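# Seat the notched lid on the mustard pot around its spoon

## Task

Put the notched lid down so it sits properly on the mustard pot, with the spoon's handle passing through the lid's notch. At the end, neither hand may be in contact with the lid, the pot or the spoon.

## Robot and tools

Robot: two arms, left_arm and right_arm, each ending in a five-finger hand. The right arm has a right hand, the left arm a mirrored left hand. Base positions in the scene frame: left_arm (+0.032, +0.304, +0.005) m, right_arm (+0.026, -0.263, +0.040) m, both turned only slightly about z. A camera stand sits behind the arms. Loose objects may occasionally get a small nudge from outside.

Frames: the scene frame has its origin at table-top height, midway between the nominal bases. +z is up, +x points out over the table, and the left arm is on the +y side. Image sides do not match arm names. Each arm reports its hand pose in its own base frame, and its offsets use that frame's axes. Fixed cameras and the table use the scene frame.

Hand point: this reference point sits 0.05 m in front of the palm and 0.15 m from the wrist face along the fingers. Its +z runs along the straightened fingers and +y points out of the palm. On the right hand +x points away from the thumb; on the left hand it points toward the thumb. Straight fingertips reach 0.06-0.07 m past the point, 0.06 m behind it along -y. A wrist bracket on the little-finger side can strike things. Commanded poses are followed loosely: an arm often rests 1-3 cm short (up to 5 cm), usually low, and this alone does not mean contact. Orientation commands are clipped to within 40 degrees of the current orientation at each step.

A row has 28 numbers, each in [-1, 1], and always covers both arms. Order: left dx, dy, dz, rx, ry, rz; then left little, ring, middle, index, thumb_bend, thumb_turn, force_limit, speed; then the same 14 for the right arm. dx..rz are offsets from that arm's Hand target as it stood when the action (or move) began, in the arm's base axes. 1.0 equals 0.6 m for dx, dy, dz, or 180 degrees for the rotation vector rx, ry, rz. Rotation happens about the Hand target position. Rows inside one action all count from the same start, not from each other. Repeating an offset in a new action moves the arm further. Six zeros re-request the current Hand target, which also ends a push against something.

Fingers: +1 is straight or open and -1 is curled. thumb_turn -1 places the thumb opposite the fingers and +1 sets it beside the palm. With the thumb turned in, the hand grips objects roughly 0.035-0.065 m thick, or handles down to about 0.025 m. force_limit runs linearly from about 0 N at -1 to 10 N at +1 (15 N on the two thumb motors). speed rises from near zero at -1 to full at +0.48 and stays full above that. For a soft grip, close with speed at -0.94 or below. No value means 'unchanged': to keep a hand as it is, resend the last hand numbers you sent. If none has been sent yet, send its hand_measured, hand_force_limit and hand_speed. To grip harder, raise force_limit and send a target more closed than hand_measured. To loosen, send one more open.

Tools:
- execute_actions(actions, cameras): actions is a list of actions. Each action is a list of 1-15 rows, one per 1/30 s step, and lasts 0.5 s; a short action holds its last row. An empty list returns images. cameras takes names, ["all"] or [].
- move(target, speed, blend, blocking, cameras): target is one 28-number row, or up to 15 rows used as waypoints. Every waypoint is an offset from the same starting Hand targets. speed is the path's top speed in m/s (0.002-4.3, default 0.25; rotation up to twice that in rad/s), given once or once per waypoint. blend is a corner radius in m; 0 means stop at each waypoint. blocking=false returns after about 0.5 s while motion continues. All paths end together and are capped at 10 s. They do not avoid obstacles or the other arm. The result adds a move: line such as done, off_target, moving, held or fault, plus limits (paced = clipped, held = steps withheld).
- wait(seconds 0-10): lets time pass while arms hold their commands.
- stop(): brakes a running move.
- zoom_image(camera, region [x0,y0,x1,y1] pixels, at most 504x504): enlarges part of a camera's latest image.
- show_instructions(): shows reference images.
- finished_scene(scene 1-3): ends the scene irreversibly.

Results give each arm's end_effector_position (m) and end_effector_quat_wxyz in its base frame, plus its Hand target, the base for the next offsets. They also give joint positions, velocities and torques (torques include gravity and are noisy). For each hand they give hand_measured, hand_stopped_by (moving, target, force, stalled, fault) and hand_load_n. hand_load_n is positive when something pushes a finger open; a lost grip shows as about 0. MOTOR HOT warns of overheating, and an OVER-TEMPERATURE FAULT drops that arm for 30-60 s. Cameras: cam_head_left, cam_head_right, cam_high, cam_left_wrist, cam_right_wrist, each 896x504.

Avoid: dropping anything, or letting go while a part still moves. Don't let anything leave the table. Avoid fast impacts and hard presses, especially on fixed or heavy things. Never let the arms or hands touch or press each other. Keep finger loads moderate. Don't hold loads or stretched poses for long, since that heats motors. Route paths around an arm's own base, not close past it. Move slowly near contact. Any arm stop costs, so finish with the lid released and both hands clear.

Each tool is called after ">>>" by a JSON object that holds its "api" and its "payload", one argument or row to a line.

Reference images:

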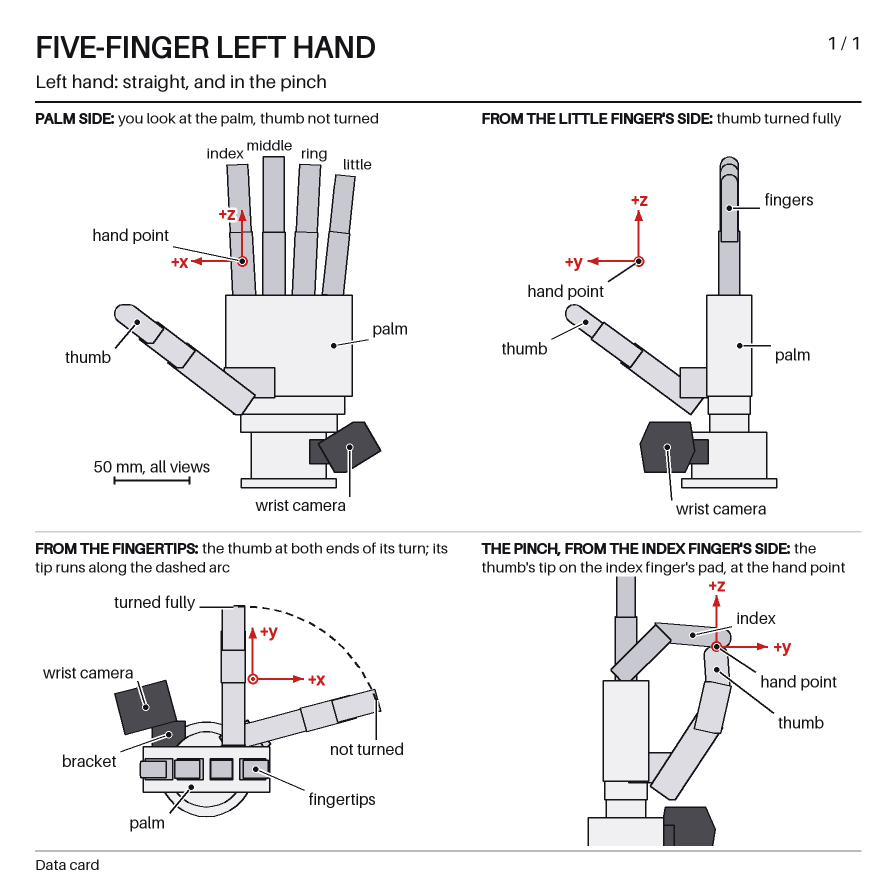

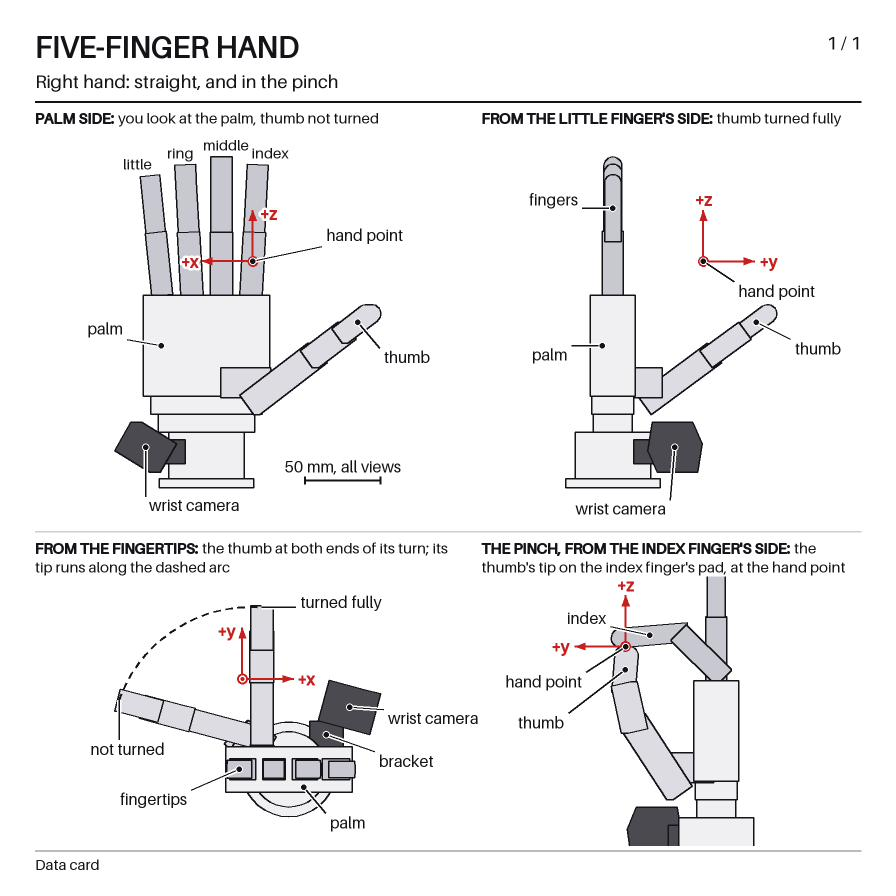

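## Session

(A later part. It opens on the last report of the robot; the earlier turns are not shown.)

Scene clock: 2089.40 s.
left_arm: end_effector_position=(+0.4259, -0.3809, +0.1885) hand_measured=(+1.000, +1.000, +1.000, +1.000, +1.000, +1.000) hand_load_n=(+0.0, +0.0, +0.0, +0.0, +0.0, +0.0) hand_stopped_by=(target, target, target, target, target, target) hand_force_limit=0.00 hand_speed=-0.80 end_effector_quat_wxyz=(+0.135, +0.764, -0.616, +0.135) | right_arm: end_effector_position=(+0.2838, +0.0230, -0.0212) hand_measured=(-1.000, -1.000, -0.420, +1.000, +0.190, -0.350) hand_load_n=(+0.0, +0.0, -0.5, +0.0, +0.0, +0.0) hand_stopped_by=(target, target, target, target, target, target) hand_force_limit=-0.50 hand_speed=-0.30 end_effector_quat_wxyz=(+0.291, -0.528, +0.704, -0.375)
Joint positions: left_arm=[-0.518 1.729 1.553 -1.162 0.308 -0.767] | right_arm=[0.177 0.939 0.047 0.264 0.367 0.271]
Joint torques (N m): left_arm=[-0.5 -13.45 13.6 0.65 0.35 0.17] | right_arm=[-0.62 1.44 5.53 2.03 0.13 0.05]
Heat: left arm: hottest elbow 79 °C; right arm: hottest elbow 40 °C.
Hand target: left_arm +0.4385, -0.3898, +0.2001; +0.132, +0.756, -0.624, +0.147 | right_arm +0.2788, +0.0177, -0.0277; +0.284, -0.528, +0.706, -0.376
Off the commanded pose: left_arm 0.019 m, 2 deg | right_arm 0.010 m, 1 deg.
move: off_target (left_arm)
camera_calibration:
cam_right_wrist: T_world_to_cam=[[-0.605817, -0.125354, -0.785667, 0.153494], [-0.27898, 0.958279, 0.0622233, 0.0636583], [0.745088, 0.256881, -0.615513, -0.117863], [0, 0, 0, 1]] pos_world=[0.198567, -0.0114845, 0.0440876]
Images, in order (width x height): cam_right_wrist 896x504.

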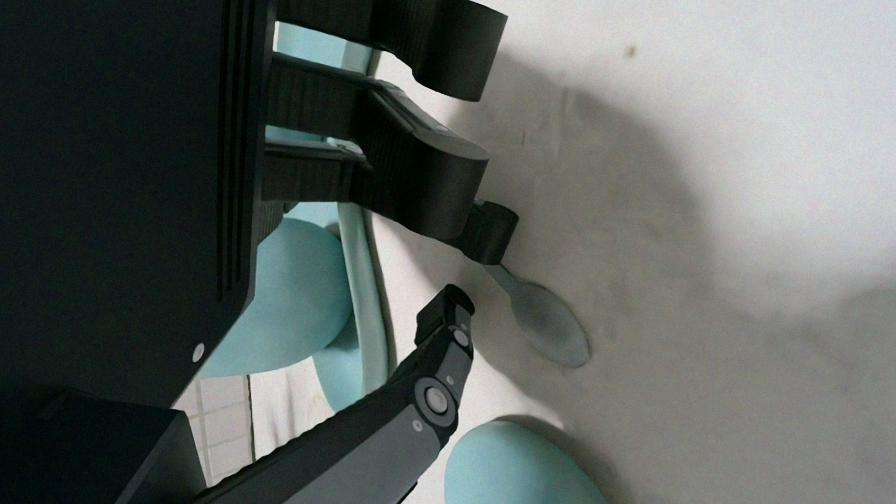

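>>> {"api": "move", "payload": {
  "target": [
    [0,0,0,0,0,0,1,1,1,1,1,1,0,-0.8,0,0.0,-0.002,0,0,0,-1,-1,-0.42,1,0.19,-0.7,-0.4,-0.9]
  ],
  "speed": 0.06,
  "cameras": ["cam_right_wrist"]
}}

>>> {"api": "zoom_image", "payload": {
  "camera": "cam_right_wrist",
  "region": [380, 180, 620, 380]
}}

Scene clock: 2098.63 s.
left_arm: end_effector_position=(+0.4259, -0.3809, +0.1885) hand_measured=(+1.000, +1.000, +1.000, +1.000, +1.000, +1.000) hand_load_n=(+0.0, +0.0, +0.0, +0.0, +0.0, +0.0) hand_stopped_by=(target, target, target, target, target, target) hand_force_limit=0.00 hand_speed=-0.80 end_effector_quat_wxyz=(+0.135, +0.764, -0.616, +0.135) | right_arm: end_effector_position=(+0.2859, +0.0237, -0.0204) hand_measured=(-1.000, -1.000, -0.420, +1.000, +0.190, -0.700) hand_load_n=(+0.0, +0.0, +0.0, +0.0, +0.0, +0.5) hand_stopped_by=(target, target, target, target, target, target) hand_force_limit=-0.40 hand_speed=-0.90 end_effector_quat_wxyz=(+0.295, -0.527, +0.703, -0.376)
Joint positions: left_arm=[-0.518 1.729 1.553 -1.162 0.308 -0.767] | right_arm=[0.177 0.95 0.047 0.283 0.366 0.271]
Joint torques (N m): left_arm=[-0.5 -13.45 13.6 0.65 0.35 0.17] | right_arm=[-0.67 1.55 5.11 2.09 0.21 0.08]
Heat: left arm: hottest elbow 79 °C; right arm: hottest elbow 39 °C.
Hand target: left_arm +0.4385, -0.3898, +0.2001; +0.132, +0.756, -0.624, +0.147 | right_arm +0.2788, +0.0177, -0.0289; +0.284, -0.528, +0.706, -0.376
Off the commanded pose: left_arm 0.019 m, 2 deg | right_arm 0.013 m, 1 deg.
move: off_target (left_arm, right_arm)
camera_calibration:
cam_right_wrist: T_world_to_cam=[[-0.599284, -0.124219, -0.790841, 0.153592], [-0.280613, 0.957804, 0.0621992, 0.063971], [0.749744, 0.259195, -0.608853, -0.120399], [0, 0, 0, 1]] pos_world=[0.200265, -0.0109858, 0.0441826]
Images, in order (width x height): cam_right_wrist 896x504.

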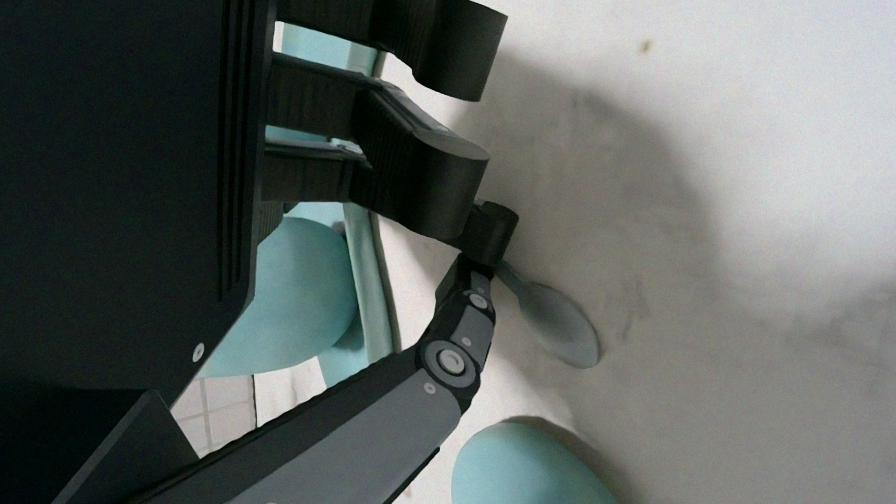

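Scaled by 2.100 from the camera's 896x504 image, which has a finer 1280x720 frame.

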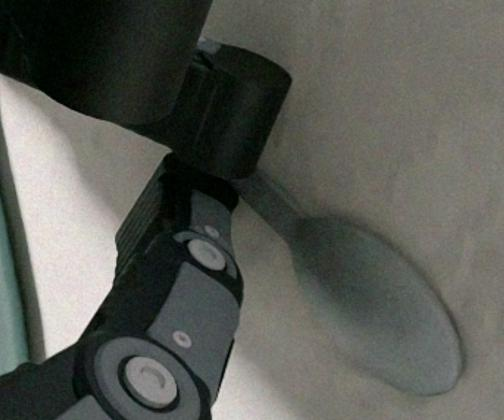

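>>> {"api": "move", "payload": {
  "target": [
    [0,0,0,0,0,0,1,1,1,1,1,1,0,-0.8,0,0.0,0,0,0,0,-1,-1,-0.42,1,0.19,-1,-0.4,-0.9]
  ],
  "speed": 0.06,
  "cameras": ["cam_right_wrist"]
}}

>>> {"api": "zoom_image", "payload": {
  "camera": "cam_right_wrist",
  "region": [380, 180, 620, 380]
}}

Scene clock: 2113.30 s.
left_arm: end_effector_position=(+0.4259, -0.3809, +0.1885) hand_measured=(+1.000, +1.000, +1.000, +1.000, +1.000, +1.000) hand_load_n=(+0.0, +0.0, +0.0, +0.0, +0.0, +0.0) hand_stopped_by=(target, target, target, target, target, target) hand_force_limit=0.00 hand_speed=-0.80 end_effector_quat_wxyz=(+0.135, +0.764, -0.616, +0.135) | right_arm: end_effector_position=(+0.2863, +0.0237, -0.0200) hand_measured=(-1.000, -1.000, -0.420, +1.000, +0.190, -0.816) hand_load_n=(+0.0, +0.0, -1.5, +0.0, +1.5, +4.5) hand_stopped_by=(target, target, target, target, target, force) hand_force_limit=-0.40 hand_speed=-0.90 end_effector_quat_wxyz=(+0.296, -0.527, +0.702, -0.377)
Joint positions: left_arm=[-0.518 1.729 1.553 -1.162 0.308 -0.767] | right_arm=[0.177 0.95 0.047 0.285 0.366 0.271]
Joint torques (N m): left_arm=[-0.44 -13.45 13.6 0.66 0.35 0.17] | right_arm=[-0.56 0.85 5.08 1.94 0.22 0.09]
Heat: left arm: hottest elbow 79 °C; right arm: hottest elbow 39 °C.
Hand target: left_arm +0.4385, -0.3898, +0.2001; +0.132, +0.756, -0.624, +0.147 | right_arm +0.2789, +0.0177, -0.0288; +0.284, -0.528, +0.706, -0.376
Off the commanded pose: left_arm 0.019 m, 2 deg | right_arm 0.013 m, 1 deg.
move: off_target (left_arm, right_arm)
camera_calibration:
cam_right_wrist: T_world_to_cam=[[-0.597772, -0.123934, -0.792028, 0.153622], [-0.280708, 0.957789, 0.0619889, 0.0640429], [0.750914, 0.259384, -0.607329, -0.120728], [0, 0, 0, 1]] pos_world=[0.200465, -0.0109858, 0.0443814]
Images, in order (width x height): cam_right_wrist 896x504.

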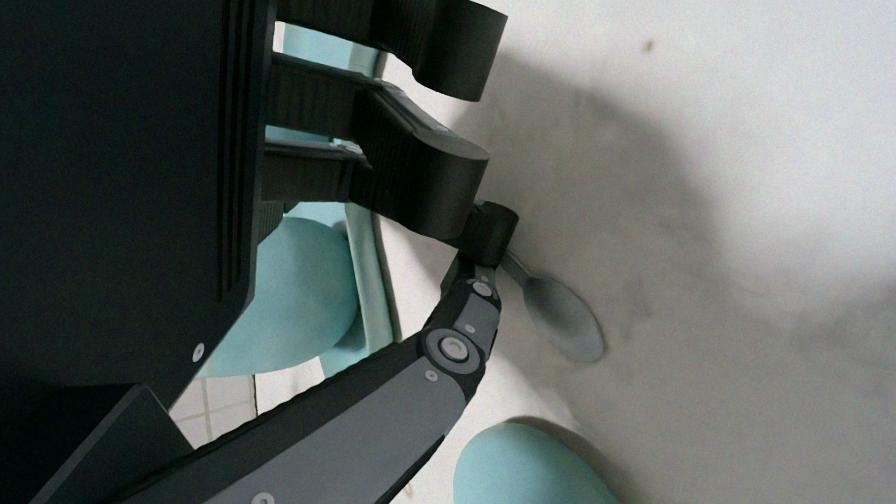

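Scaled by 2.100 from the camera's 896x504 image, which has a finer 1280x720 frame.

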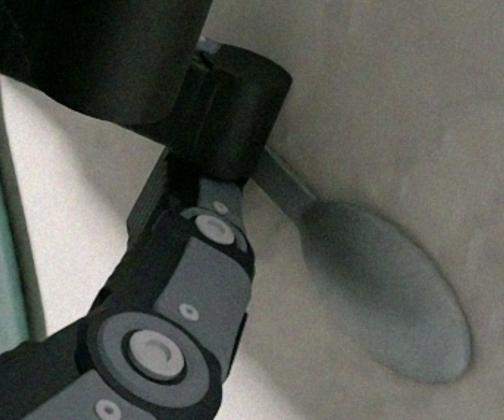

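>>> {"api": "move", "payload": {
  "target": [
    [0,0,0,0,0,0,1,1,1,1,1,1,0,-0.8,0,0,0.02,0,0,0,-1,-1,-0.42,1,0.19,-0.35,-0.5,-0.3],
    [0,0,0,0,0,0,1,1,1,1,1,1,0,-0.8,0,-0.008,0.02,0,0,0,-1,-1,-0.38,1,0.12,-0.35,-0.5,-0.3],
    [0,0,0,0,0,0,1,1,1,1,1,1,0,-0.8,0,-0.008,0.003,0,0,0,-1,-1,-0.38,1,0.12,-0.35,-0.5,-0.3]
  ],
  "speed": 0.06,
  "cameras": ["cam_right_wrist"]
}}

>>> {"api": "zoom_image", "payload": {
  "camera": "cam_right_wrist",
  "region": [380, 180, 620, 380]
}}

Scene clock: 2126.23 s.
left_arm: end_effector_position=(+0.4259, -0.3809, +0.1885) hand_measured=(+1.000, +1.000, +1.000, +1.000, +1.000, +1.000) hand_load_n=(+0.0, +0.0, +0.0, +0.0, +0.0, +0.0) hand_stopped_by=(target, target, target, target, target, target) hand_force_limit=0.00 hand_speed=-0.80 end_effector_quat_wxyz=(+0.135, +0.764, -0.616, +0.135) | right_arm: end_effector_position=(+0.2851, +0.0180, -0.0192) hand_measured=(-1.000, -1.000, -0.380, +1.000, +0.120, -0.350) hand_load_n=(+0.0, +0.0, -1.5, +0.0, +0.0, +0.0) hand_stopped_by=(target, target, target, target, target, target) hand_force_limit=-0.50 hand_speed=-0.30 end_effector_quat_wxyz=(+0.293, -0.528, +0.703, -0.376)
Joint positions: left_arm=[-0.518 1.729 1.553 -1.162 0.308 -0.767] | right_arm=[0.145 0.928 0.047 0.264 0.341 0.25]
Joint torques (N m): left_arm=[-0.5 -13.45 13.6 0.65 0.35 0.17] | right_arm=[-0.56 0.91 5.27 2.22 0.17 0.04]
Heat: left arm: hottest elbow 79 °C; right arm: hottest elbow 39 °C.
Hand target: left_arm +0.4385, -0.3898, +0.2001; +0.132, +0.756, -0.624, +0.147 | right_arm +0.2788, +0.0129, -0.0271; +0.284, -0.528, +0.706, -0.376
Off the commanded pose: left_arm 0.019 m, 2 deg | right_arm 0.011 m, 1 deg.
move: off_target (left_arm, right_arm)
camera_calibration:
cam_right_wrist: T_world_to_cam=[[-0.602809, -0.125968, -0.787879, 0.154369], [-0.279514, 0.958224, 0.0606541, 0.0687325], [0.747324, 0.256786, -0.612836, -0.11695], [0, 0, 0, 1]] pos_world=[0.199666, -0.0163846, 0.0457846]
Images, in order (width x height): cam_right_wrist 896x504.

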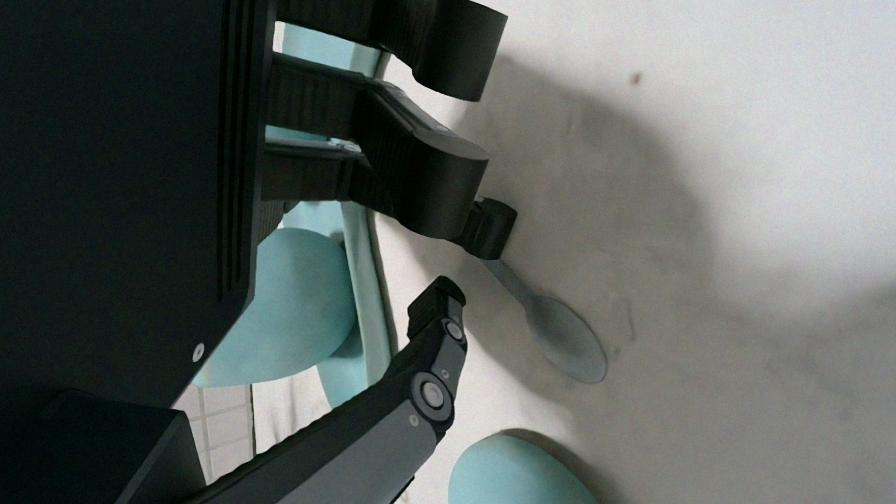

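Scaled by 2.100 from the camera's 896x504 image, which has a finer 1280x720 frame.

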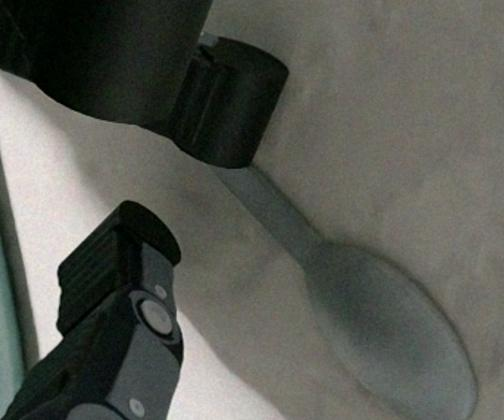

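>>> {"api": "move", "payload": {
  "target": [
    [0,0,0,0,0,0,1,1,1,1,1,1,0,-0.8,0,0.0,-0.006,0,0,0,-1,-1,-0.38,1,0.12,-0.4,-0.4,-0.9],
    [0,0,0,0,0,0,1,1,1,1,1,1,0,-0.8,0,0.0,-0.007,0,0,0,-1,-1,-0.38,1,0.12,-1,-0.4,-0.9]
  ],
  "speed": 0.06,
  "cameras": ["cam_right_wrist"]
}}

>>> {"api": "zoom_image", "payload": {
  "camera": "cam_right_wrist",
  "region": [380, 180, 620, 380]
}}

Scene clock: 2137.30 s.
left_arm: end_effector_position=(+0.4259, -0.3809, +0.1885) hand_measured=(+1.000, +1.000, +1.000, +1.000, +1.000, +1.000) hand_load_n=(+0.0, +0.0, +0.0, +0.0, +0.0, +0.0) hand_stopped_by=(target, target, target, target, target, target) hand_force_limit=0.00 hand_speed=-0.80 end_effector_quat_wxyz=(+0.135, +0.764, -0.616, +0.135) | right_arm: end_effector_position=(+0.2876, +0.0181, -0.0204) hand_measured=(-1.000, -1.000, -0.380, +1.000, +0.120, -0.816) hand_load_n=(+0.0, +0.0, -6.5, +0.0, +1.5, +5.0) hand_stopped_by=(target, target, target, target, target, force) hand_force_limit=-0.40 hand_speed=-0.90 end_effector_quat_wxyz=(+0.296, -0.526, +0.701, -0.380)
Joint positions: left_arm=[-0.518 1.729 1.553 -1.162 0.308 -0.767] | right_arm=[0.145 0.962 0.042 0.314 0.342 0.246]
Joint torques (N m): left_arm=[-0.5 -13.45 13.59 0.64 0.35 0.17] | right_arm=[-0.91 1.44 4.74 2 0.1 0.09]
Heat: left arm: hottest elbow 79 °C; right arm: hottest elbow 38 °C.
Hand target: left_arm +0.4385, -0.3898, +0.2001; +0.132, +0.756, -0.624, +0.147 | right_arm +0.2788, +0.0129, -0.0313; +0.284, -0.529, +0.706, -0.376
Off the commanded pose: left_arm 0.019 m, 2 deg | right_arm 0.015 m, 2 deg.
move: off_target (left_arm, right_arm); target 2's new numbers were sent with right_arm's hand 0.015 m and 2 deg from that target
camera_calibration:
cam_right_wrist: T_world_to_cam=[[-0.593626, -0.128246, -0.794456, 0.152191], [-0.281557, 0.957924, 0.0557484, 0.0699845], [0.753879, 0.256778, -0.604757, -0.121259], [0, 0, 0, 1]] pos_world=[0.201463, -0.0163854, 0.0436755]
Images, in order (width x height): cam_right_wrist 896x504.

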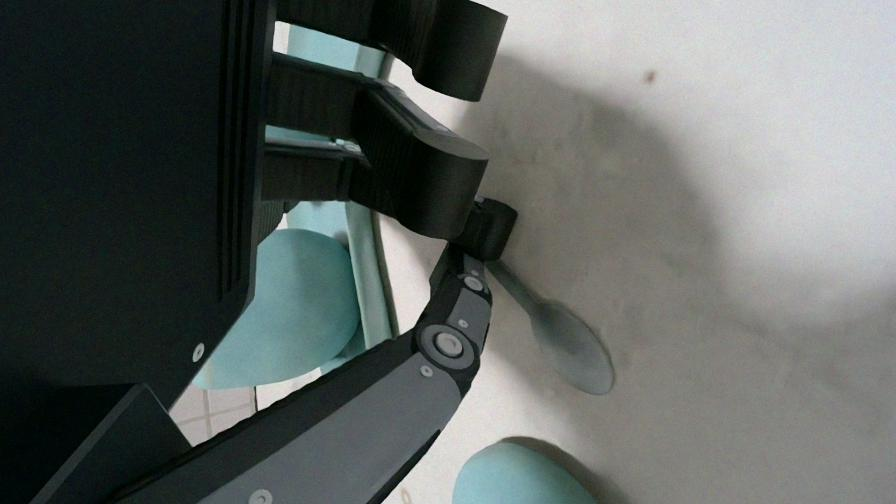

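Scaled by 2.100 from the camera's 896x504 image, which has a finer 1280x720 frame.

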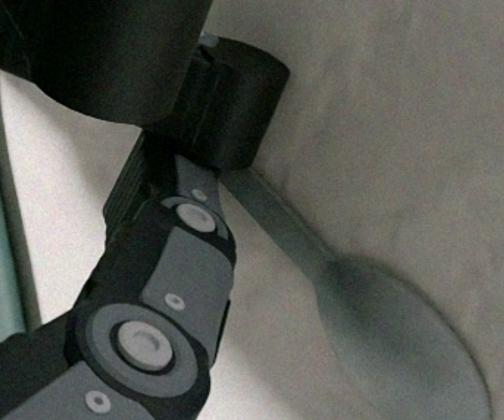

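>>> {"api": "move", "payload": {
  "target": [
    [0,0,0,0,0,0,1,1,1,1,1,1,0,-0.8,0,0.0,0.004,0,0,0,-1,-1,-0.38,1,0.12,-0.35,-0.4,-0.5],
    [0,0,0,0,0,0,1,1,1,1,1,1,0,-0.8,0,0.0,0.004,0,0,0,-1,-1,-0.38,1,0.18,-0.35,-0.4,-0.5]
  ],
  "speed": 0.06,
  "cameras": ["cam_right_wrist"]
}}

>>> {"api": "zoom_image", "payload": {
  "camera": "cam_right_wrist",
  "region": [380, 180, 620, 380]
}}

Scene clock: 2148.73 s.
left_arm: end_effector_position=(+0.4259, -0.3809, +0.1885) hand_measured=(+1.000, +1.000, +1.000, +1.000, +1.000, +1.000) hand_load_n=(+0.0, +0.0, +0.0, +0.0, +0.0, +0.0) hand_stopped_by=(target, target, target, target, target, target) hand_force_limit=0.00 hand_speed=-0.80 end_effector_quat_wxyz=(+0.135, +0.764, -0.616, +0.135) | right_arm: end_effector_position=(+0.2876, +0.0180, -0.0204) hand_measured=(-1.000, -1.000, -0.380, +1.000, +0.180, -0.350) hand_load_n=(+0.0, +0.0, -6.5, -0.5, +0.0, +0.0) hand_stopped_by=(target, target, target, target, target, target) hand_force_limit=-0.40 hand_speed=-0.50 end_effector_quat_wxyz=(+0.296, -0.526, +0.701, -0.380)
Joint positions: left_arm=[-0.518 1.729 1.553 -1.162 0.308 -0.767] | right_arm=[0.145 0.962 0.042 0.314 0.342 0.246]
Joint torques (N m): left_arm=[-0.5 -13.45 13.59 0.65 0.35 0.17] | right_arm=[-0.97 0.73 5.23 1.36 0.11 0.1]
Heat: left arm: hottest elbow 79 °C; right arm: hottest elbow 38 °C.
Hand target: left_arm +0.4385, -0.3898, +0.2001; +0.132, +0.756, -0.624, +0.147 | right_arm +0.2788, +0.0129, -0.0289; +0.284, -0.529, +0.706, -0.376
Off the commanded pose: left_arm 0.019 m, 2 deg | right_arm 0.013 m, 2 deg.
move: off_target (left_arm, right_arm); target 2's new numbers were sent with right_arm's hand 0.013 m and 2 deg from that target
camera_calibration:
cam_right_wrist: T_world_to_cam=[[-0.593629, -0.128213, -0.79446, 0.152192], [-0.281228, 0.958033, 0.0555254, 0.0699295], [0.754, 0.256386, -0.604773, -0.121289], [0, 0, 0, 1]] pos_world=[0.201464, -0.0163851, 0.0436754]
Images, in order (width x height): cam_right_wrist 896x504.

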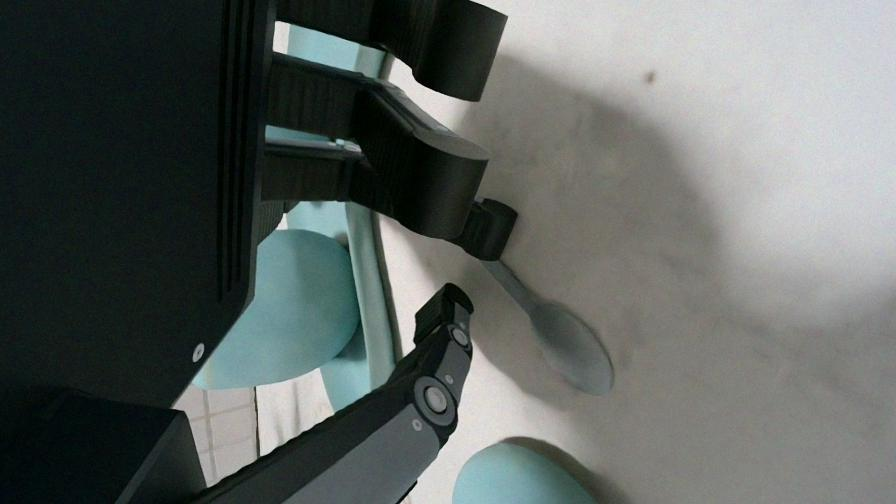

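Scaled by 2.100 from the camera's 896x504 image, which has a finer 1280x720 frame.

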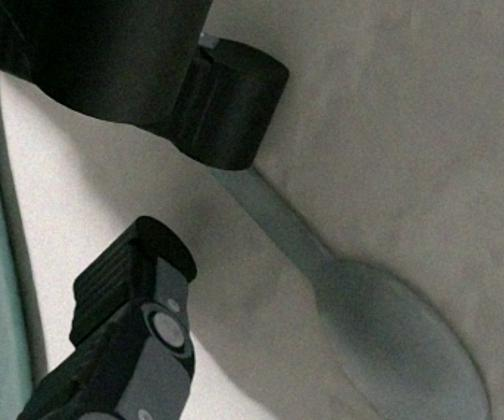

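>>> {"api": "move", "payload": {
  "target": [
    [0,0,0,0,0,0,1,1,1,1,1,1,0,-0.8,0,0.0,0,0,0,0,-1,-1,-0.38,1,0.18,-1,-0.4,-0.9]
  ],
  "speed": 0.06,
  "cameras": ["cam_right_wrist"]
}}

>>> {"api": "zoom_image", "payload": {
  "camera": "cam_right_wrist",
  "region": [380, 180, 620, 380]
}}

Scene clock: 2155.47 s.
left_arm: end_effector_position=(+0.4259, -0.3809, +0.1885) hand_measured=(+1.000, +1.000, +1.000, +1.000, +1.000, +1.000) hand_load_n=(+0.0, +0.0, +0.0, -0.5, +0.0, +0.0) hand_stopped_by=(target, target, target, target, target, target) hand_force_limit=0.00 hand_speed=-0.80 end_effector_quat_wxyz=(+0.135, +0.764, -0.616, +0.135) | right_arm: end_effector_position=(+0.2876, +0.0180, -0.0204) hand_measured=(-1.000, -1.000, -0.380, +1.000, +0.180, -0.734) hand_load_n=(+0.0, +0.0, -4.0, +0.0, +1.0, +4.5) hand_stopped_by=(target, target, target, target, target, force) hand_force_limit=-0.40 hand_speed=-0.90 end_effector_quat_wxyz=(+0.296, -0.526, +0.701, -0.380)
Joint positions: left_arm=[-0.518 1.729 1.553 -1.162 0.308 -0.767] | right_arm=[0.145 0.962 0.042 0.314 0.342 0.246]
Joint torques (N m): left_arm=[-0.5 -13.45 13.6 0.66 0.35 0.17] | right_arm=[-0.44 0.09 5.14 1.42 0.11 0.08]
Heat: left arm: hottest elbow 79 °C; right arm: hottest elbow 38 °C.
Hand target: left_arm +0.4385, -0.3898, +0.2001; +0.132, +0.756, -0.624, +0.147 | right_arm +0.2788, +0.0129, -0.0289; +0.284, -0.529, +0.706, -0.376
Off the commanded pose: left_arm 0.019 m, 2 deg | right_arm 0.013 m, 2 deg.
move: off_target (left_arm, right_arm)
camera_calibration:
cam_right_wrist: T_world_to_cam=[[-0.593629, -0.128213, -0.79446, 0.152192], [-0.281228, 0.958033, 0.0555254, 0.0699295], [0.754, 0.256386, -0.604773, -0.121289], [0, 0, 0, 1]] pos_world=[0.201464, -0.0163851, 0.0436754]
Images, in order (width x height): cam_right_wrist 896x504.

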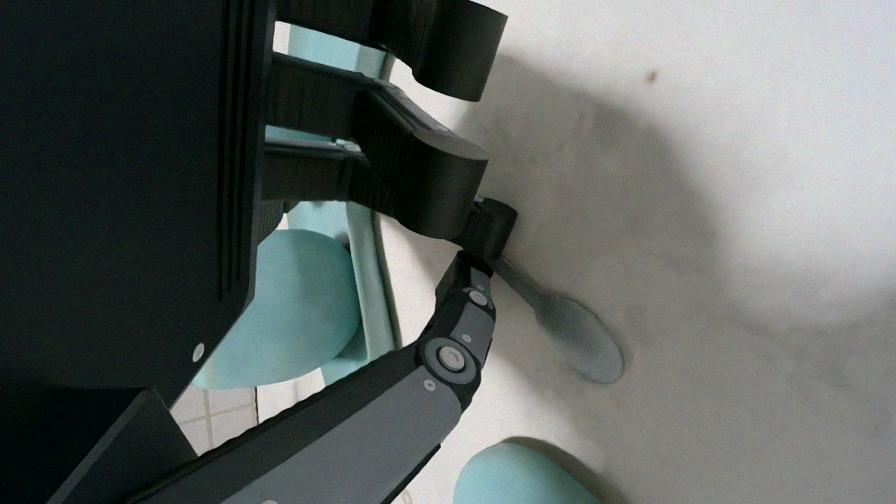

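Scaled by 2.100 from the camera's 896x504 image, which has a finer 1280x720 frame.

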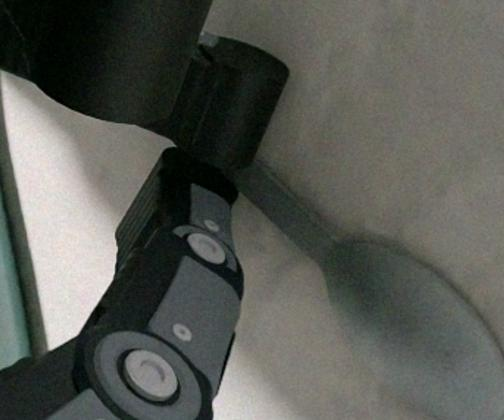

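>>> {"api": "move", "payload": {
  "target": [
    [0,0,0,0,0,0,1,1,1,1,1,1,0,-0.8,0,0.0,0.001,0,0,0,-1,-1,-0.38,1,0.18,-0.98,-0.1,-0.9],
    [0,0,0,0,0,0,1,1,1,1,1,1,0,-0.8,0,0.0,0.03,0,0,0,-1,-1,-0.38,1,0.18,-0.98,-0.1,-0.9]
  ],
  "speed": 0.04,
  "cameras": ["cam_right_wrist","cam_left_wrist"]
}}

>>> {"api": "zoom_image", "payload": {
  "camera": "cam_right_wrist",
  "region": [380, 180, 620, 380]
}}

>>> {"api": "zoom_image", "payload": {
  "camera": "cam_left_wrist",
  "region": [240, 190, 400, 310]
}}

Scene clock: 2163.37 s.
left_arm: end_effector_position=(+0.4259, -0.3809, +0.1885) hand_measured=(+1.000, +1.000, +1.000, +1.000, +1.000, +1.000) hand_load_n=(+0.0, +0.0, +0.0, +0.0, -0.5, +0.0) hand_stopped_by=(target, target, target, target, target, target) hand_force_limit=0.00 hand_speed=-0.80 end_effector_quat_wxyz=(+0.135, +0.764, -0.616, +0.135) | right_arm: end_effector_position=(+0.2728, +0.0161, -0.0182) hand_measured=(-1.000, -1.000, -0.380, +1.000, +0.180, -0.752) hand_load_n=(+0.0, +0.0, +1.0, +0.0, +1.0, +6.5) hand_stopped_by=(target, target, target, target, target, force) hand_force_limit=-0.10 hand_speed=-0.90 end_effector_quat_wxyz=(+0.282, -0.535, +0.705, -0.371)
Joint positions: left_arm=[-0.518 1.729 1.553 -1.162 0.308 -0.767] | right_arm=[0.145 0.819 0.042 0.134 0.341 0.246]
Joint torques (N m): left_arm=[-0.5 -13.45 13.6 0.65 0.35 0.17] | right_arm=[-0.32 -0.32 8.18 1.16 0.15 0.08]
Heat: left arm: hottest elbow 79 °C; right arm: hottest elbow 38 °C.
Hand target: left_arm +0.4385, -0.3898, +0.2001; +0.132, +0.756, -0.624, +0.147 | right_arm +0.2788, +0.0129, -0.0109; +0.284, -0.529, +0.706, -0.376
Off the commanded pose: left_arm 0.019 m, 2 deg | right_arm 0.010 m, 1 deg.
move: off_target (left_arm)
camera_calibration:
cam_left_wrist: T_world_to_cam=[[0.996522, -0.0240016, 0.079795, -0.453172], [-0.0768877, -0.633978, 0.76952, -0.34953], [0.0321185, -0.772979, -0.633619, -0.0792648], [0, 0, 0, 1]] pos_world=[0.427268, -0.293741, 0.254908]
cam_right_wrist: T_world_to_cam=[[-0.623472, -0.132659, -0.770509, 0.153593], [-0.279915, 0.95805, 0.0615506, 0.0672713], [0.730021, 0.254052, -0.634451, -0.102297], [0, 0, 0, 1]] pos_world=[0.18927, -0.0180848, 0.0493014]
Images, in order (width x height): cam_left_wrist 896x504, cam_right_wrist 896x504.

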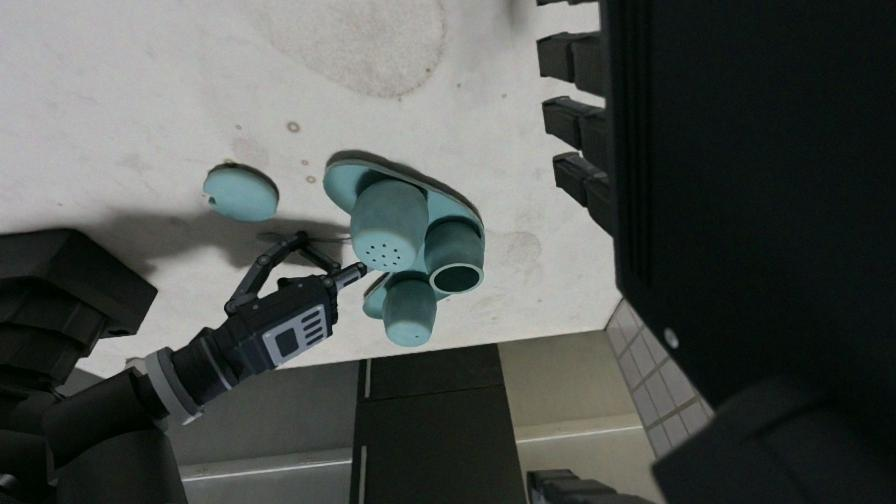

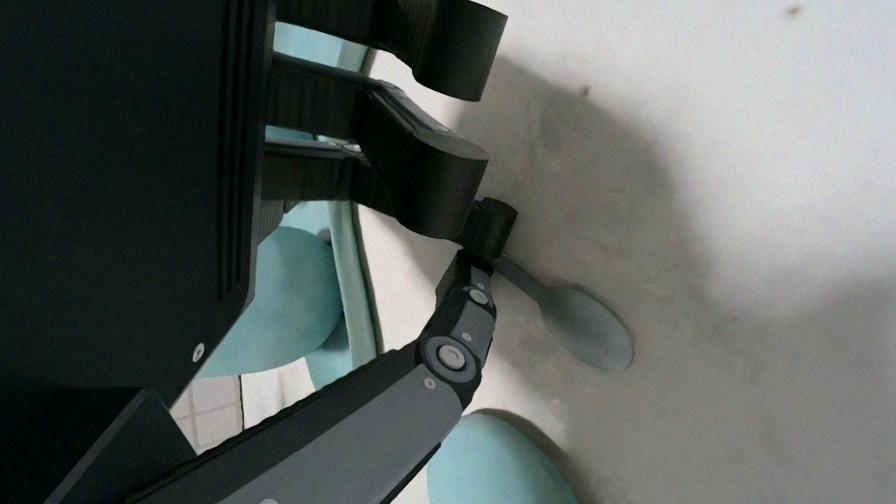

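Scaled by 2.100 from the camera's 896x504 image, which has a finer 1280x720 frame.

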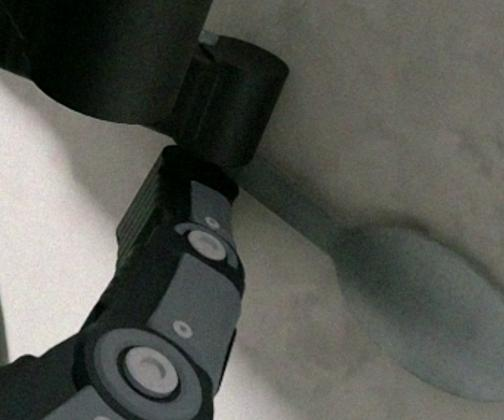

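Scaled by 3.150 from the camera's 896x504 image, which has a finer 1280x720 frame.

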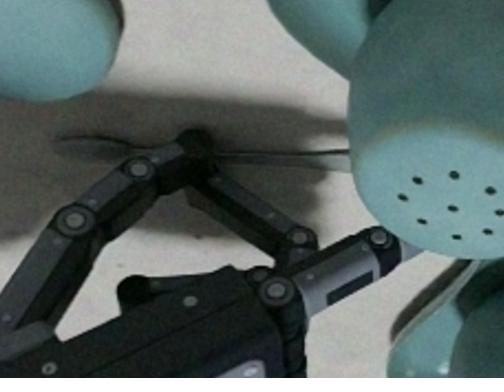

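>>> {"api": "move", "payload": {
  "target": [
    [0,0,0,0,0,0,1,1,1,1,1,1,0,-0.8,0,0.0,0.07,0,0,0,-1,-1,-0.38,1,0.18,-0.98,-0.1,-0.9]
  ],
  "speed": 0.05,
  "cameras": ["cam_right_wrist","cam_left_wrist"]
}}

>>> {"api": "zoom_image", "payload": {
  "camera": "cam_left_wrist",
  "region": [200, 160, 400, 310]
}}

Scene clock: 2200.20 s.
left_arm: end_effector_position=(+0.4259, -0.3809, +0.1885) hand_measured=(+1.000, +1.000, +1.000, +1.000, +1.000, +1.000) hand_load_n=(+0.0, +0.0, +0.0, +0.0, -0.5, +0.0) hand_stopped_by=(target, target, target, target, target, target) hand_force_limit=0.00 hand_speed=-0.80 end_effector_quat_wxyz=(+0.135, +0.764, -0.616, +0.135) | right_arm: end_effector_position=(+0.2629, +0.0142, +0.0041) hand_measured=(-1.000, -1.000, -0.380, +1.000, +0.180, -0.752) hand_load_n=(+0.0, +0.0, +1.0, +0.0, +1.0, +6.5) hand_stopped_by=(target, target, target, target, target, force) hand_force_limit=-0.10 hand_speed=-0.90 end_effector_quat_wxyz=(+0.269, -0.541, +0.709, -0.364)
Joint positions: left_arm=[-0.518 1.729 1.553 -1.162 0.308 -0.767] | right_arm=[0.142 0.609 0.093 -0.161 0.34 0.246]
Joint torques (N m): left_arm=[-0.5 -13.45 13.6 0.65 0.35 0.17] | right_arm=[-0.67 0.67 12.05 1.2 0.2 0.1]
Heat: left arm: hottest elbow 79 °C; right arm: hottest elbow 39 °C.
Hand target: left_arm +0.4385, -0.3898, +0.2001; +0.132, +0.756, -0.624, +0.147 | right_arm +0.2789, +0.0130, +0.0312; +0.284, -0.528, +0.706, -0.376
Off the commanded pose: left_arm 0.019 m, 2 deg | right_arm 0.031 m, 3 deg.
move: off_target (left_arm, right_arm)
camera_calibration:
cam_left_wrist: T_world_to_cam=[[0.996522, -0.0240016, 0.079795, -0.453172], [-0.0768877, -0.633978, 0.76952, -0.34953], [0.0321185, -0.772979, -0.633619, -0.0792648], [0, 0, 0, 1]] pos_world=[0.427268, -0.293741, 0.254908]
cam_right_wrist: T_world_to_cam=[[-0.648992, -0.134615, -0.748791, 0.171074], [-0.276375, 0.958699, 0.067188, 0.0639783], [0.70882, 0.250551, -0.659392, -0.07473], [0, 0, 0, 1]] pos_world=[0.181678, -0.019583, 0.074524]
Images, in order (width x height): cam_left_wrist 896x504, cam_right_wrist 896x504.

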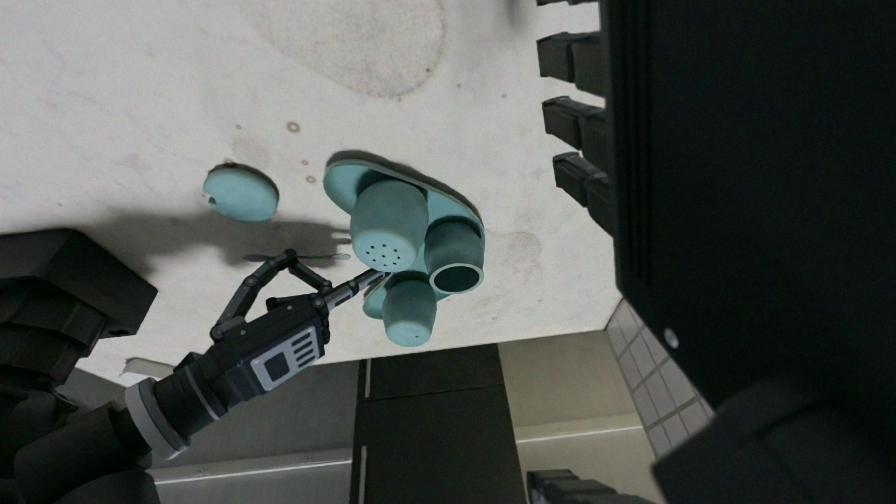

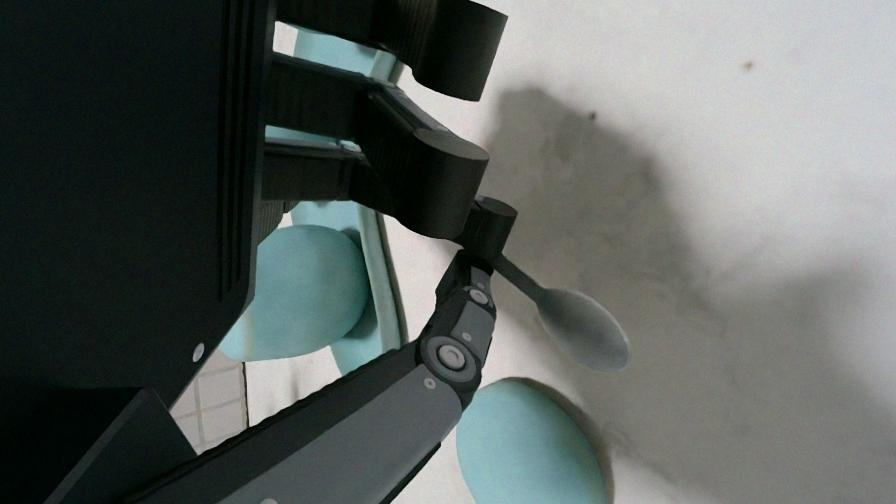

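Scaled by 2.520 from the camera's 896x504 image, which has a finer 1280x720 frame.

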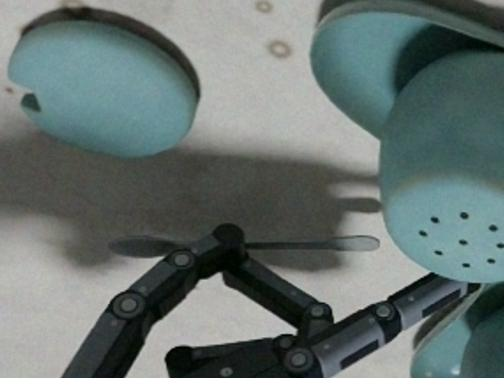

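>>> {"api": "move", "payload": {
  "target": [
    [0,0,0,0,0,0,1,1,1,1,1,1,0,-0.8,-0.01,0.0,0.065,0,0,0,-1,-1,-0.38,1,0.18,-0.98,-0.1,-0.9],
    [0,0,0,0,0,0,1,1,1,1,1,1,0,-0.8,-0.0567,0.0867,0.065,0,0,-0.161,-1,-1,-0.38,1,0.18,-0.98,-0.1,-0.9]
  ],
  "speed": 0.1,
  "cameras": ["cam_right_wrist","cam_left_wrist"]
}}

>>> {"api": "zoom_image", "payload": {
  "camera": "cam_left_wrist",
  "region": [160, 160, 360, 310]
}}

Scene clock: 2236.83 s.
left_arm: end_effector_position=(+0.4259, -0.3809, +0.1885) hand_measured=(+1.000, +1.000, +1.000, +1.000, +1.000, +1.000) hand_load_n=(+0.0, +0.0, +0.0, +0.0, +0.0, +0.0) hand_stopped_by=(target, target, target, target, target, target) hand_force_limit=0.00 hand_speed=-0.80 end_effector_quat_wxyz=(+0.135, +0.764, -0.616, +0.135) | right_arm: end_effector_position=(+0.2349, +0.0510, +0.0567) hand_measured=(-1.000, -1.000, -0.380, +1.000, +0.180, -0.752) hand_load_n=(+0.0, +0.0, +1.0, -0.5, +0.5, +6.5) hand_stopped_by=(target, target, target, target, target, force) hand_force_limit=-0.10 hand_speed=-0.90 end_effector_quat_wxyz=(+0.167, -0.337, +0.815, -0.440)
Joint positions: left_arm=[-0.518 1.729 1.553 -1.162 0.308 -0.767] | right_arm=[0.776 0.911 0.415 -1.106 0.979 1.579]
Joint torques (N m): left_arm=[-0.5 -13.45 13.59 0.64 0.35 0.17] | right_arm=[1.55 0.32 10.43 -0.27 0.74 0.16]
Heat: left arm: hottest elbow 79 °C; right arm: hottest elbow 42 °C.
Hand target: left_arm +0.4385, -0.3898, +0.2001; +0.132, +0.756, -0.624, +0.147 | right_arm +0.2448, +0.0650, +0.0701; +0.181, -0.335, +0.816, -0.435
Off the commanded pose: left_arm 0.019 m, 2 deg | right_arm 0.022 m, 2 deg.
move: off_target (left_arm, right_arm)
camera_calibration:
cam_left_wrist: T_world_to_cam=[[0.996522, -0.0240016, 0.079795, -0.453172], [-0.0768877, -0.633978, 0.76952, -0.34953], [0.0321185, -0.772979, -0.633619, -0.0792648], [0, 0, 0, 1]] pos_world=[0.427268, -0.293741, 0.254908]
cam_right_wrist: T_world_to_cam=[[-0.614243, 0.180113, -0.768287, 0.174107], [0.239452, 0.97024, 0.0360166, -0.102523], [0.751909, -0.161845, -0.639092, -0.0196649], [0, 0, 0, 1]] pos_world=[0.14628, 0.06493, 0.124889]
Images, in order (width x height): cam_left_wrist 896x504, cam_right_wrist 896x504.

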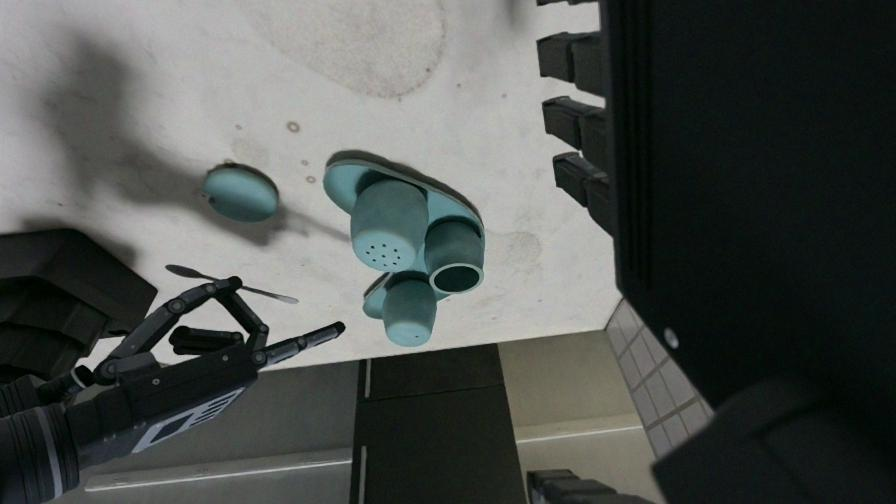

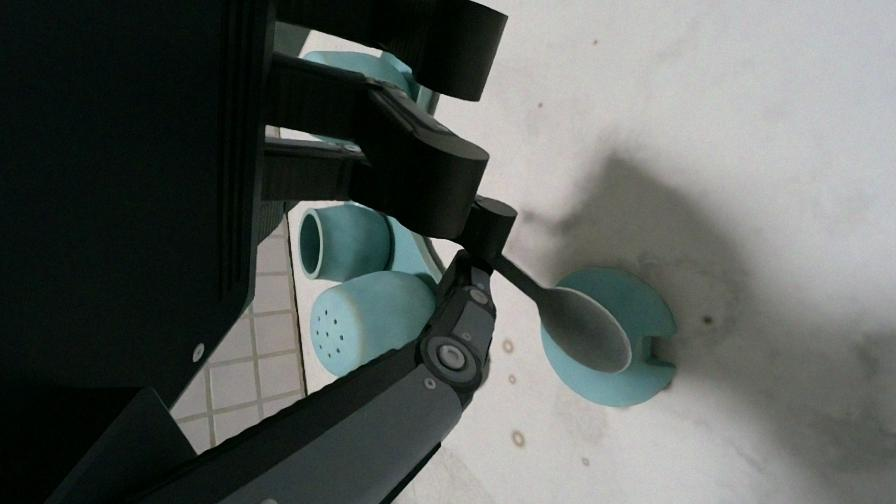

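Scaled by 2.520 from the camera's 896x504 image, which has a finer 1280x720 frame.

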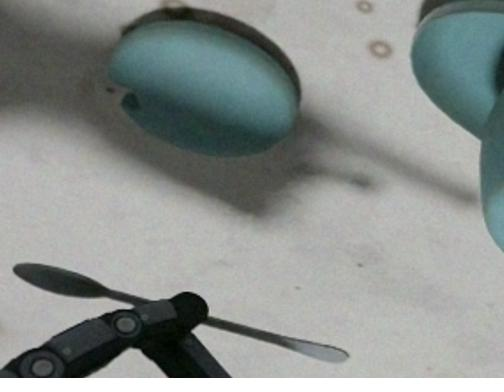

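>>> {"api": "move", "payload": {
  "target": [
    [0,0,0,0,0,0,1,1,1,1,1,1,0,-0.8,-0.0035,0.041,-0.057,0,0,0,-1,-1,-0.38,1,0.18,-0.98,-0.1,-0.9]
  ],
  "speed": 0.08,
  "cameras": ["cam_right_wrist","cam_left_wrist"]
}}

>>> {"api": "zoom_image", "payload": {
  "camera": "cam_left_wrist",
  "region": [160, 160, 360, 310]
}}

Scene clock: 2259.60 s.
left_arm: end_effector_position=(+0.4259, -0.3809, +0.1885) hand_measured=(+1.000, +1.000, +1.000, +1.000, +1.000, +1.000) hand_load_n=(+0.0, +0.0, +0.0, +0.0, +0.0, +0.0) hand_stopped_by=(target, target, target, target, target, target) hand_force_limit=0.00 hand_speed=-0.80 end_effector_quat_wxyz=(+0.135, +0.764, -0.616, +0.135) | right_arm: end_effector_position=(+0.2313, +0.0717, +0.0276) hand_measured=(-1.000, -1.000, -0.380, +1.000, +0.180, -0.752) hand_load_n=(+0.0, +0.0, +1.0, +0.0, +0.5, +6.5) hand_stopped_by=(target, target, target, target, target, force) hand_force_limit=-0.10 hand_speed=-0.90 end_effector_quat_wxyz=(+0.163, -0.340, +0.813, -0.443)
Joint positions: left_arm=[-0.518 1.729 1.553 -1.162 0.308 -0.767] | right_arm=[0.871 1.09 0.415 -1.078 0.973 1.747]
Joint torques (N m): left_arm=[-0.5 -13.45 13.6 0.66 0.35 0.17] | right_arm=[1.14 -0.73 8.91 0.29 0.72 0.17]
Heat: left arm: hottest elbow 80 °C; right arm: hottest elbow 43 °C.
Hand target: left_arm +0.4385, -0.3898, +0.2001; +0.132, +0.756, -0.624, +0.147 | right_arm +0.2428, +0.0895, +0.0360; +0.181, -0.335, +0.816, -0.435
Off the commanded pose: left_arm 0.019 m, 2 deg | right_arm 0.023 m, 2 deg.
move: off_target (left_arm, right_arm)
camera_calibration:
cam_left_wrist: T_world_to_cam=[[0.996522, -0.0240016, 0.079795, -0.453172], [-0.0768877, -0.633978, 0.76952, -0.34953], [0.0321185, -0.772979, -0.633619, -0.0792648], [0, 0, 0, 1]] pos_world=[0.427268, -0.293741, 0.254908]
cam_right_wrist: T_world_to_cam=[[-0.618486, 0.170852, -0.766997, 0.147342], [0.239319, 0.970663, 0.0232391, -0.120444], [0.748466, -0.169184, -0.641229, -0.0307652], [0, 0, 0, 1]] pos_world=[0.14298, 0.086532, 0.0960825]
Images, in order (width x height): cam_left_wrist 896x504, cam_right_wrist 896x504.

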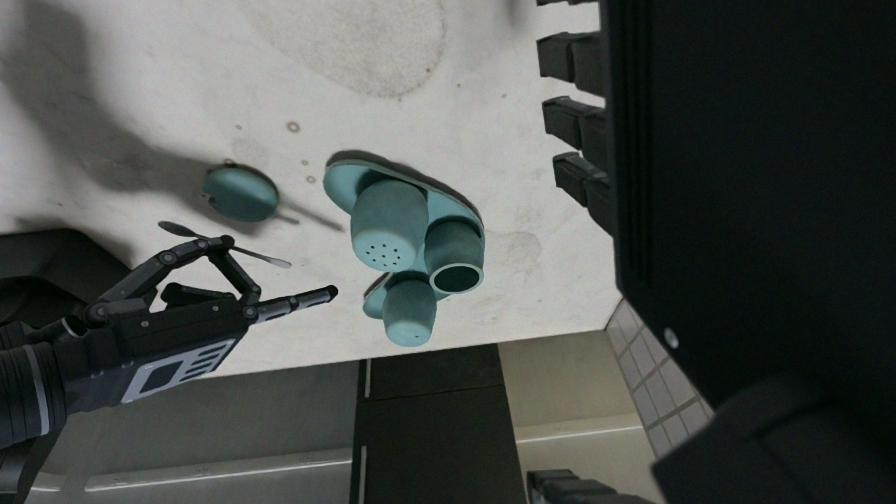

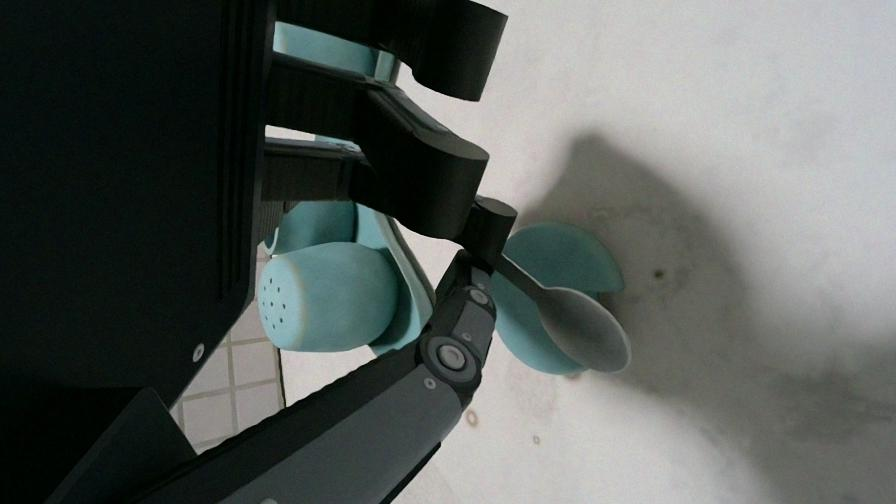

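Scaled by 2.520 from the camera's 896x504 image, which has a finer 1280x720 frame.

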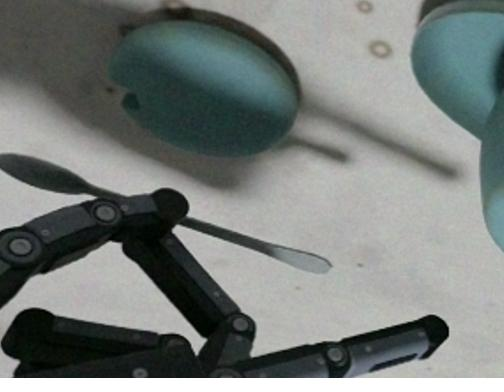

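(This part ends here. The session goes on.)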